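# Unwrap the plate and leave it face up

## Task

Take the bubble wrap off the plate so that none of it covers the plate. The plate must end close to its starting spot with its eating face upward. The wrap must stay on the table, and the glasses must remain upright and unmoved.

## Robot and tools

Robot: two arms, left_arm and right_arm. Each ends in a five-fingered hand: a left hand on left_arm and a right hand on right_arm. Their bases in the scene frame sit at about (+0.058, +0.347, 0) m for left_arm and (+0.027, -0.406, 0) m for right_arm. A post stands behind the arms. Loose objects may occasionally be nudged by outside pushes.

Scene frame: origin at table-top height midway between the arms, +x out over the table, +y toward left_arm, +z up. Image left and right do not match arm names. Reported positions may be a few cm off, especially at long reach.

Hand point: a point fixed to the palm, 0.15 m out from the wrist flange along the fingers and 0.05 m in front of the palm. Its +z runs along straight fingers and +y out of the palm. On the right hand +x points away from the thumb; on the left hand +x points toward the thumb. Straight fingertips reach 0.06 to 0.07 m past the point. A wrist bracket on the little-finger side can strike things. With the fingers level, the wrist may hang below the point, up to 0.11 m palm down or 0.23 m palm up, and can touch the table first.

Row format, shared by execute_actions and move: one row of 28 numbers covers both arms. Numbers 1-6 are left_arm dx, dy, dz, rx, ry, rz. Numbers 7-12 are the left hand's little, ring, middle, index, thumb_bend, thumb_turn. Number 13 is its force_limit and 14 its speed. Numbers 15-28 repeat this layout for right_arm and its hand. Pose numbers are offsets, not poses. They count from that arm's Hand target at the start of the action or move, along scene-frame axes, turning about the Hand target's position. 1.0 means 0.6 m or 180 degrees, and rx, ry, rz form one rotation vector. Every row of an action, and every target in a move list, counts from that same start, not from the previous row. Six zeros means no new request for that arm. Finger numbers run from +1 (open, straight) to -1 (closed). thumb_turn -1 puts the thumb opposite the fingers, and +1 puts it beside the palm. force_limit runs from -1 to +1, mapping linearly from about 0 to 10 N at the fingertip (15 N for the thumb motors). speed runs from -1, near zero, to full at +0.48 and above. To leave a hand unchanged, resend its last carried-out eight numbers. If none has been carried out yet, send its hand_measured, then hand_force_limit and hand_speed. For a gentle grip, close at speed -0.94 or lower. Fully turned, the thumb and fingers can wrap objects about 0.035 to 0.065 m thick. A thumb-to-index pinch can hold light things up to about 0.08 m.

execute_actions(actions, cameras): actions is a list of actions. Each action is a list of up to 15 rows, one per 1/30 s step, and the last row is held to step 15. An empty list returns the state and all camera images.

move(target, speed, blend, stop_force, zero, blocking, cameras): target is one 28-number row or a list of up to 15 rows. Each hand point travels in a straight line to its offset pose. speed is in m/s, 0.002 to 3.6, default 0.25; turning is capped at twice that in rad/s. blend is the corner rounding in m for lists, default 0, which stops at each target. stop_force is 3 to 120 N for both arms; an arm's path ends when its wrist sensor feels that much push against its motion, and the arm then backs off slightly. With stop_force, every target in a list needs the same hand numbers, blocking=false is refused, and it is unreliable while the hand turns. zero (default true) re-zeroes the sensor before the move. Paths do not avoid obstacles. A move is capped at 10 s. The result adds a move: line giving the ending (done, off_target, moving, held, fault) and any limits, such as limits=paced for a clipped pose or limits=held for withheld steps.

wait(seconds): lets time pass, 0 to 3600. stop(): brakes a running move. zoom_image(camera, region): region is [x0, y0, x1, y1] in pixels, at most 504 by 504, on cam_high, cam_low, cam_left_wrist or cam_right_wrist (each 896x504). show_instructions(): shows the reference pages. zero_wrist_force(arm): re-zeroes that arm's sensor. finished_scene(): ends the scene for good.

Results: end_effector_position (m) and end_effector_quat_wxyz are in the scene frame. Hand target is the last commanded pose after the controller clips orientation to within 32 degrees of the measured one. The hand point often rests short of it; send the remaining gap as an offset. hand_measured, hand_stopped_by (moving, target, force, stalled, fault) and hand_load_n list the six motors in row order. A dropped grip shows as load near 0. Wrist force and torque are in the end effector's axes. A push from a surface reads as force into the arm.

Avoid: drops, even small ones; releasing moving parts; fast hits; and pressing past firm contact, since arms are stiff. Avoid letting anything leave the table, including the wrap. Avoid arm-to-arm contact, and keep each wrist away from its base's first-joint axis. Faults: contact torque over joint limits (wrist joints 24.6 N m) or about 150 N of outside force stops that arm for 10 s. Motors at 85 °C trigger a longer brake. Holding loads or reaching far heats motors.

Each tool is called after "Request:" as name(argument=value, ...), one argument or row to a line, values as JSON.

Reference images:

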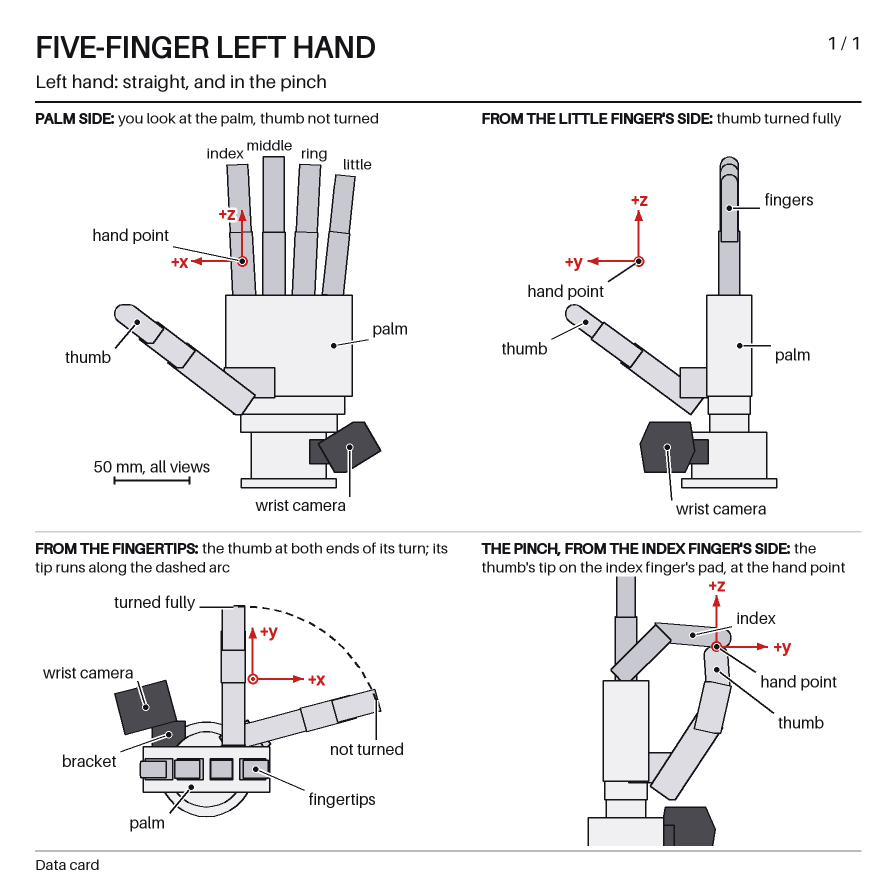

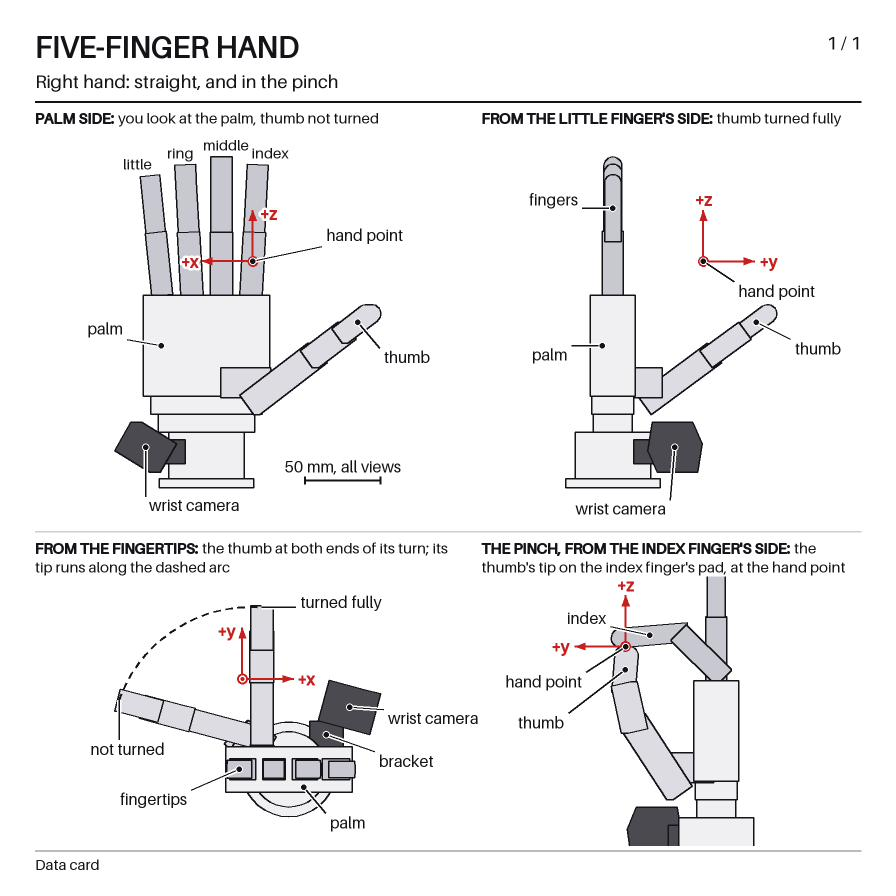

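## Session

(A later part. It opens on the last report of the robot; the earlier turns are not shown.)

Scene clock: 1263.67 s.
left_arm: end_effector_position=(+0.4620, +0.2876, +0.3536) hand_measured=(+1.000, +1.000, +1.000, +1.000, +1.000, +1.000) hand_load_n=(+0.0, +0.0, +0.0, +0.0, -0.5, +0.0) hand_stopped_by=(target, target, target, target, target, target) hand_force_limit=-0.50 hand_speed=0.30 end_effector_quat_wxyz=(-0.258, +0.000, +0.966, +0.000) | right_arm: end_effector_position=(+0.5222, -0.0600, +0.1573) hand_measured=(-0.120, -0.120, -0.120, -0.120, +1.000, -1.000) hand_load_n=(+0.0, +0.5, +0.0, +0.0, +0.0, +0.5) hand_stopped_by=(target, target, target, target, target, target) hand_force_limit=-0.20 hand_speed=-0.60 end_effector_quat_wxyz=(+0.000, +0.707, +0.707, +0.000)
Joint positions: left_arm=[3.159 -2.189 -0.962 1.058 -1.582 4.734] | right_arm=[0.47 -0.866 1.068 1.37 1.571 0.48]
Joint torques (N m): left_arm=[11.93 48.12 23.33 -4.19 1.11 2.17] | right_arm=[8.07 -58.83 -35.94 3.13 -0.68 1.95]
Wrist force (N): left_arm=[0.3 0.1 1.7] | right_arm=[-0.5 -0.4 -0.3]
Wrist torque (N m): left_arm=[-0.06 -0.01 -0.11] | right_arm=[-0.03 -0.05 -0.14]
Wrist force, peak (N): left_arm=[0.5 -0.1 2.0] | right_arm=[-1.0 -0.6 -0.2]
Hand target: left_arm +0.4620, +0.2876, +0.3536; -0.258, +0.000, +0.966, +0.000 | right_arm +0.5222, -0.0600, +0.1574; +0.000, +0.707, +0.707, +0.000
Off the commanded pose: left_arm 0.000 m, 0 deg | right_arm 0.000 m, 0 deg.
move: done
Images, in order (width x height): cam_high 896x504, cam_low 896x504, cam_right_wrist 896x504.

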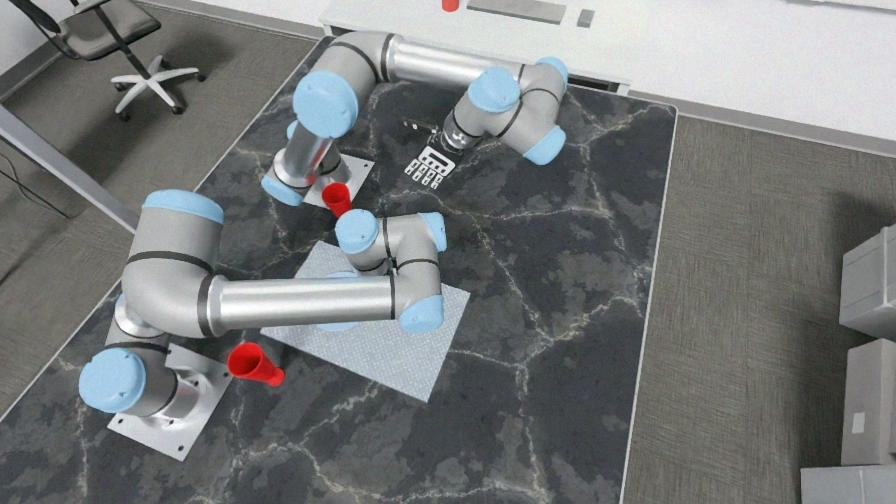

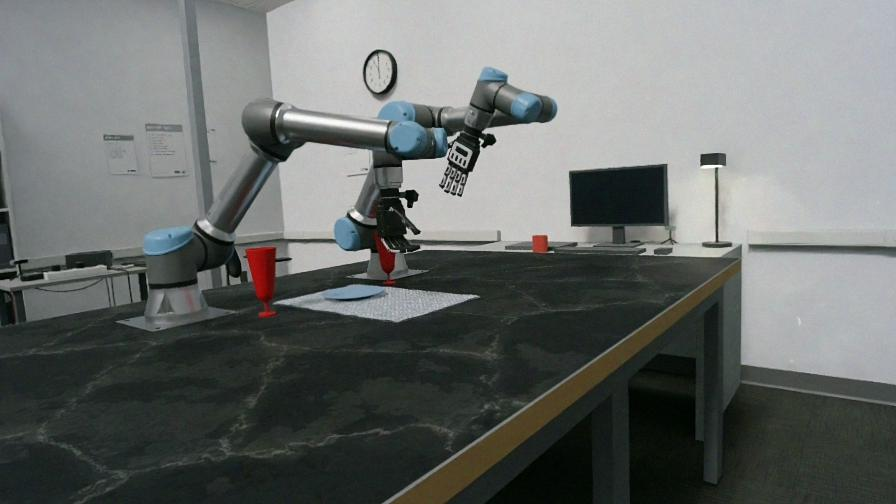

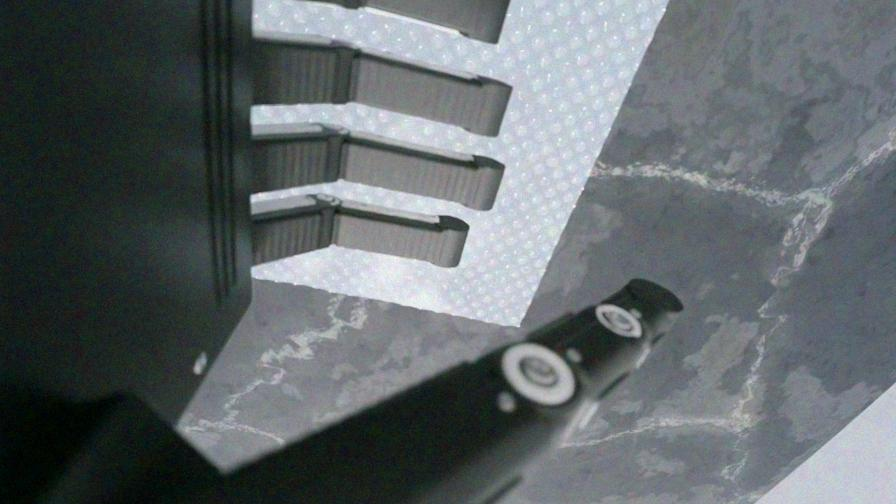

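Request:
move(
  target=[
    [0,0,0,0,0,0,1,1,1,1,1,1,-0.5,0.3,0,0,0.3,0,0,0,-0.12,-0.12,-0.12,-0.12,1,-1,-0.2,-0.6],
    [0,0,0,0,0,0,1,1,1,1,1,1,-0.5,0.3,-0.1,-0.7,0.35,0,0,0,-0.12,-0.12,-0.12,-0.12,1,-1,-0.2,-0.6],
  ],
  blend=0.05,
  cameras=["cam_high","cam_low","cam_right_wrist"],
)

Request:
zoom_image(
  camera="cam_high",
  region=[230, 220, 480, 410],
)

Request:
zoom_image(
  camera="cam_high",
  region=[290, 250, 390, 350],
)

Request:
zoom_image(
  camera="cam_low",
  region=[300, 270, 410, 315],
)

Scene clock: 1281.03 s.
left_arm: end_effector_position=(+0.4620, +0.2876, +0.3536) hand_measured=(+1.000, +1.000, +1.000, +1.000, +1.000, +1.000) hand_load_n=(-0.5, +0.0, +0.0, +0.0, +0.0, +0.0) hand_stopped_by=(target, target, target, target, target, target) hand_force_limit=-0.50 hand_speed=0.30 end_effector_quat_wxyz=(-0.258, +0.000, +0.966, +0.000) | right_arm: end_effector_position=(+0.4622, -0.4799, +0.3674) hand_measured=(-0.120, -0.120, -0.120, -0.120, +1.000, -1.000) hand_load_n=(+0.0, +0.0, +0.0, +0.0, +0.0, +0.0) hand_stopped_by=(target, target, target, target, target, target) hand_force_limit=-0.20 hand_speed=-0.60 end_effector_quat_wxyz=(+0.000, +0.707, +0.707, +0.000)
Joint positions: left_arm=[3.159 -2.189 -0.962 1.058 -1.582 4.734] | right_arm=[-0.485 -1.424 1.336 1.66 1.572 -0.475]
Joint torques (N m): left_arm=[12.05 47.79 23.58 -4.17 1.08 2.23] | right_arm=[-6.59 -19.73 -35.69 3.28 -1.43 -1.71]
Wrist force (N): left_arm=[0.5 0.0 1.9] | right_arm=[-0.5 -0.5 -0.3]
Wrist torque (N m): left_arm=[-0.10 -0.03 -0.10] | right_arm=[-0.04 -0.06 0.01]
Wrist force, peak (N): left_arm=[0.6 0.0 2.1] | right_arm=[-1.8 -0.6 -0.3]
Hand target: left_arm +0.4620, +0.2876, +0.3536; -0.258, +0.000, +0.966, +0.000 | right_arm +0.4622, -0.4800, +0.3674; +0.000, +0.707, +0.707, +0.000
Off the commanded pose: left_arm 0.000 m, 0 deg | right_arm 0.000 m, 0 deg.
move: done

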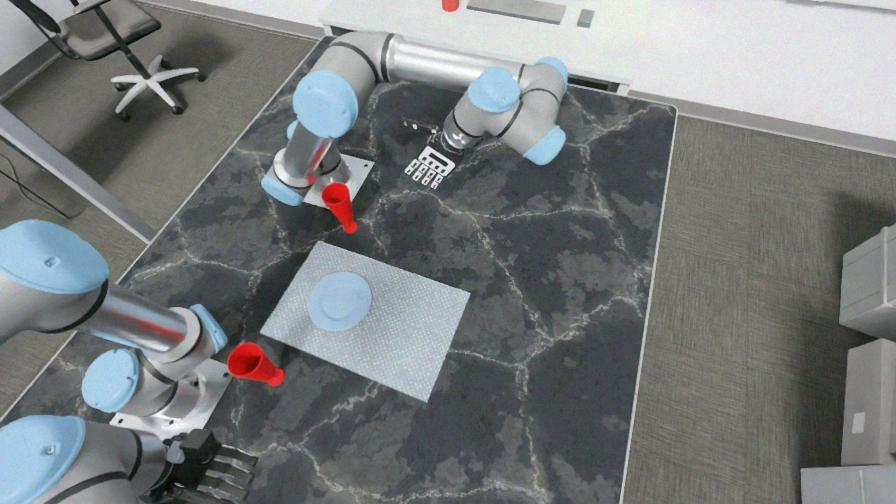

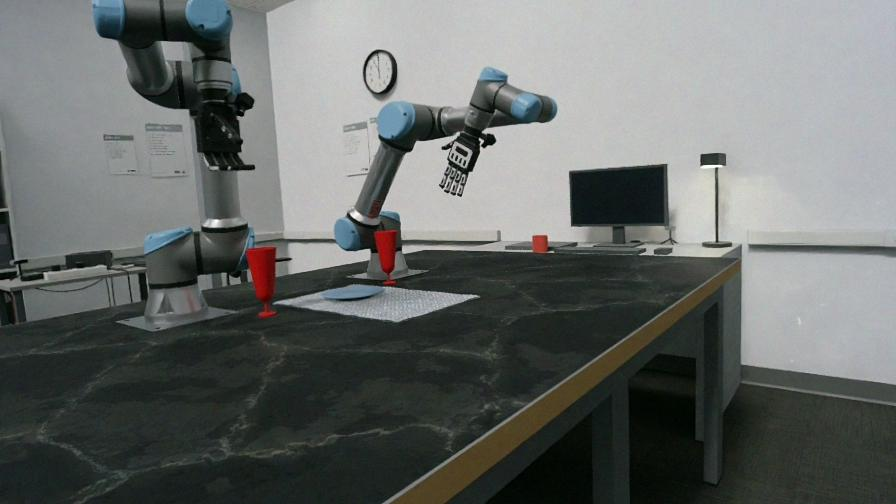

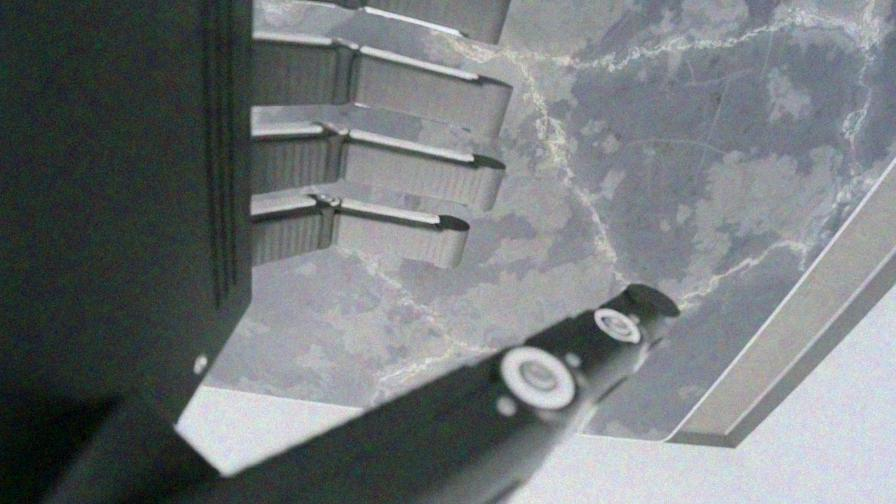

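Scaled by 2.016 from the camera's image (finer frame: 1280x720).

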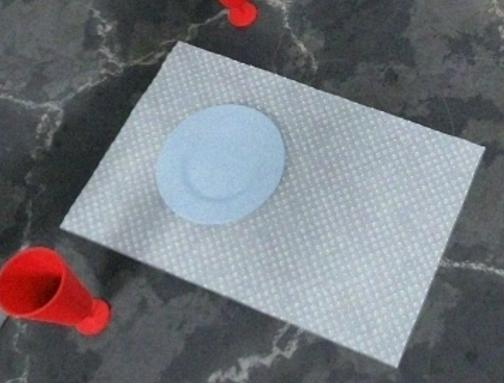

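Scaled by 5.040 from the camera's image (finer frame: 1280x720).

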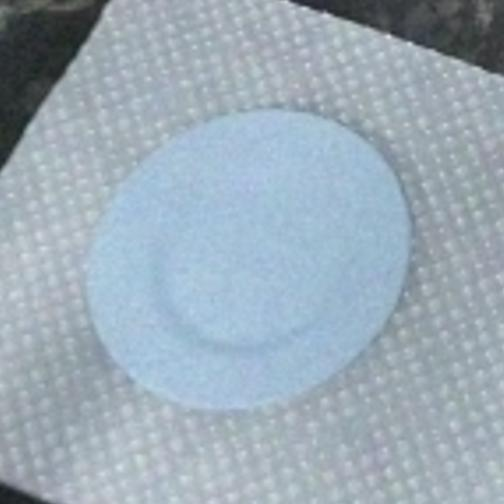

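Scaled by 4.582 from the camera's image (finer frame: 1280x720).

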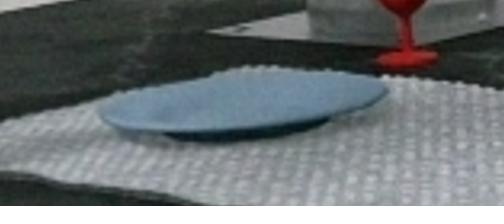

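Request:
move(
  target=[-0.05,-0.5,-0.15,0,0,0,1,1,1,1,1,1,-0.5,0.3,0,0,0,0,0,0,-0.12,-0.12,-0.12,-0.12,1,-1,-0.2,-0.6],
  cameras=["cam_left_wrist"],
)

Request:
zoom_image(
  camera="cam_left_wrist",
  region=[300, 60, 600, 300],
)

Scene clock: 1296.23 s.
left_arm: end_effector_position=(+0.4319, -0.0123, +0.2636) hand_measured=(+1.000, +1.000, +1.000, +1.000, +1.000, +1.000) hand_load_n=(+0.0, +0.0, +0.0, +0.0, -0.5, +0.0) hand_stopped_by=(target, target, target, target, target, target) hand_force_limit=-0.50 hand_speed=0.30 end_effector_quat_wxyz=(-0.258, +0.000, +0.966, +0.000) end_effector_velocity=(+0.000, +0.000, +0.000) end_effector_angular_velocity=(+0.000, -0.001, +0.002) | right_arm: end_effector_position=(+0.4622, -0.4800, +0.3674) hand_measured=(-0.120, -0.120, -0.120, -0.120, +1.000, -1.000) hand_load_n=(+0.0, +0.0, +0.0, +0.0, +0.0, +0.0) hand_stopped_by=(target, target, target, target, target, target) hand_force_limit=-0.20 hand_speed=-0.60 end_effector_quat_wxyz=(+0.000, +0.707, +0.707, +0.000)
Joint positions: left_arm=[2.66 -2.563 -0.515 1.034 -1.34 4.293] | right_arm=[-0.486 -1.424 1.336 1.66 1.571 -0.475]
Joint velocities: left_arm=[0 -0.002 0.005 -0.002 0 -0.002] | right_arm=[within noise]
Joint torques (N m): left_arm=[-13.24 51.12 22.6 -4.85 -1.25 -2.73] | right_arm=[-7.35 -21.32 -34.46 3.27 -1.51 -1.52]
Wrist force (N): left_arm=[0.4 -0.1 1.6] | right_arm=[-0.4 -0.5 -0.5]
Wrist torque (N m): left_arm=[-0.05 -0.03 -0.03] | right_arm=[-0.03 -0.07 0.02]
Wrist force, peak (N): left_arm=[0.6 -1.5 2.5] | right_arm=[-0.7 -0.7 -0.4]
Hand target: left_arm +0.4320, -0.0124, +0.2636; -0.258, +0.000, +0.966, +0.000 | right_arm +0.4622, -0.4800, +0.3674; +0.000, +0.707, +0.707, +0.000
Off the commanded pose: left_arm 0.000 m, 0 deg | right_arm 0.000 m, 0 deg.
move: done

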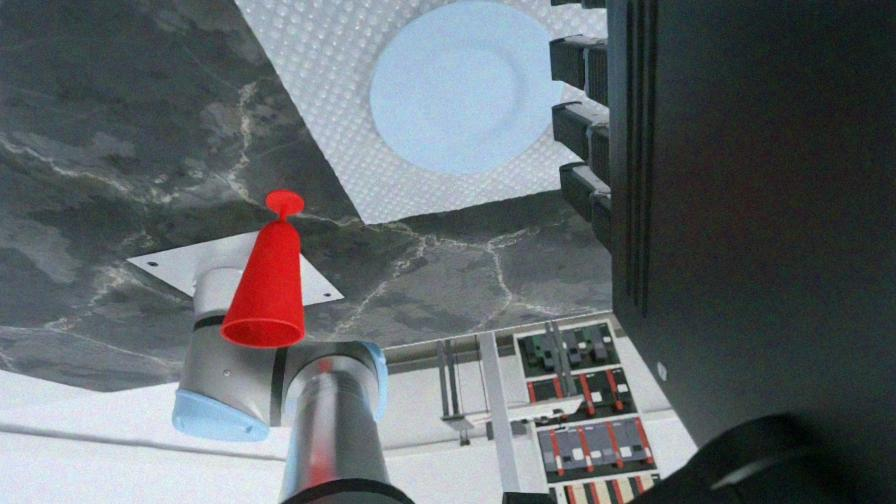

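Scaled by 1.680 from the camera's image (finer frame: 1280x720).

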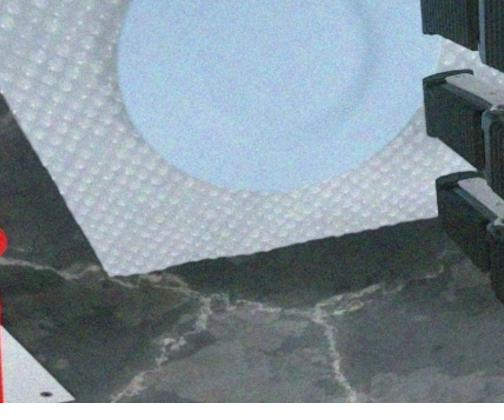

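Request:
finished_scene(
)

The scene is finished: the task was done.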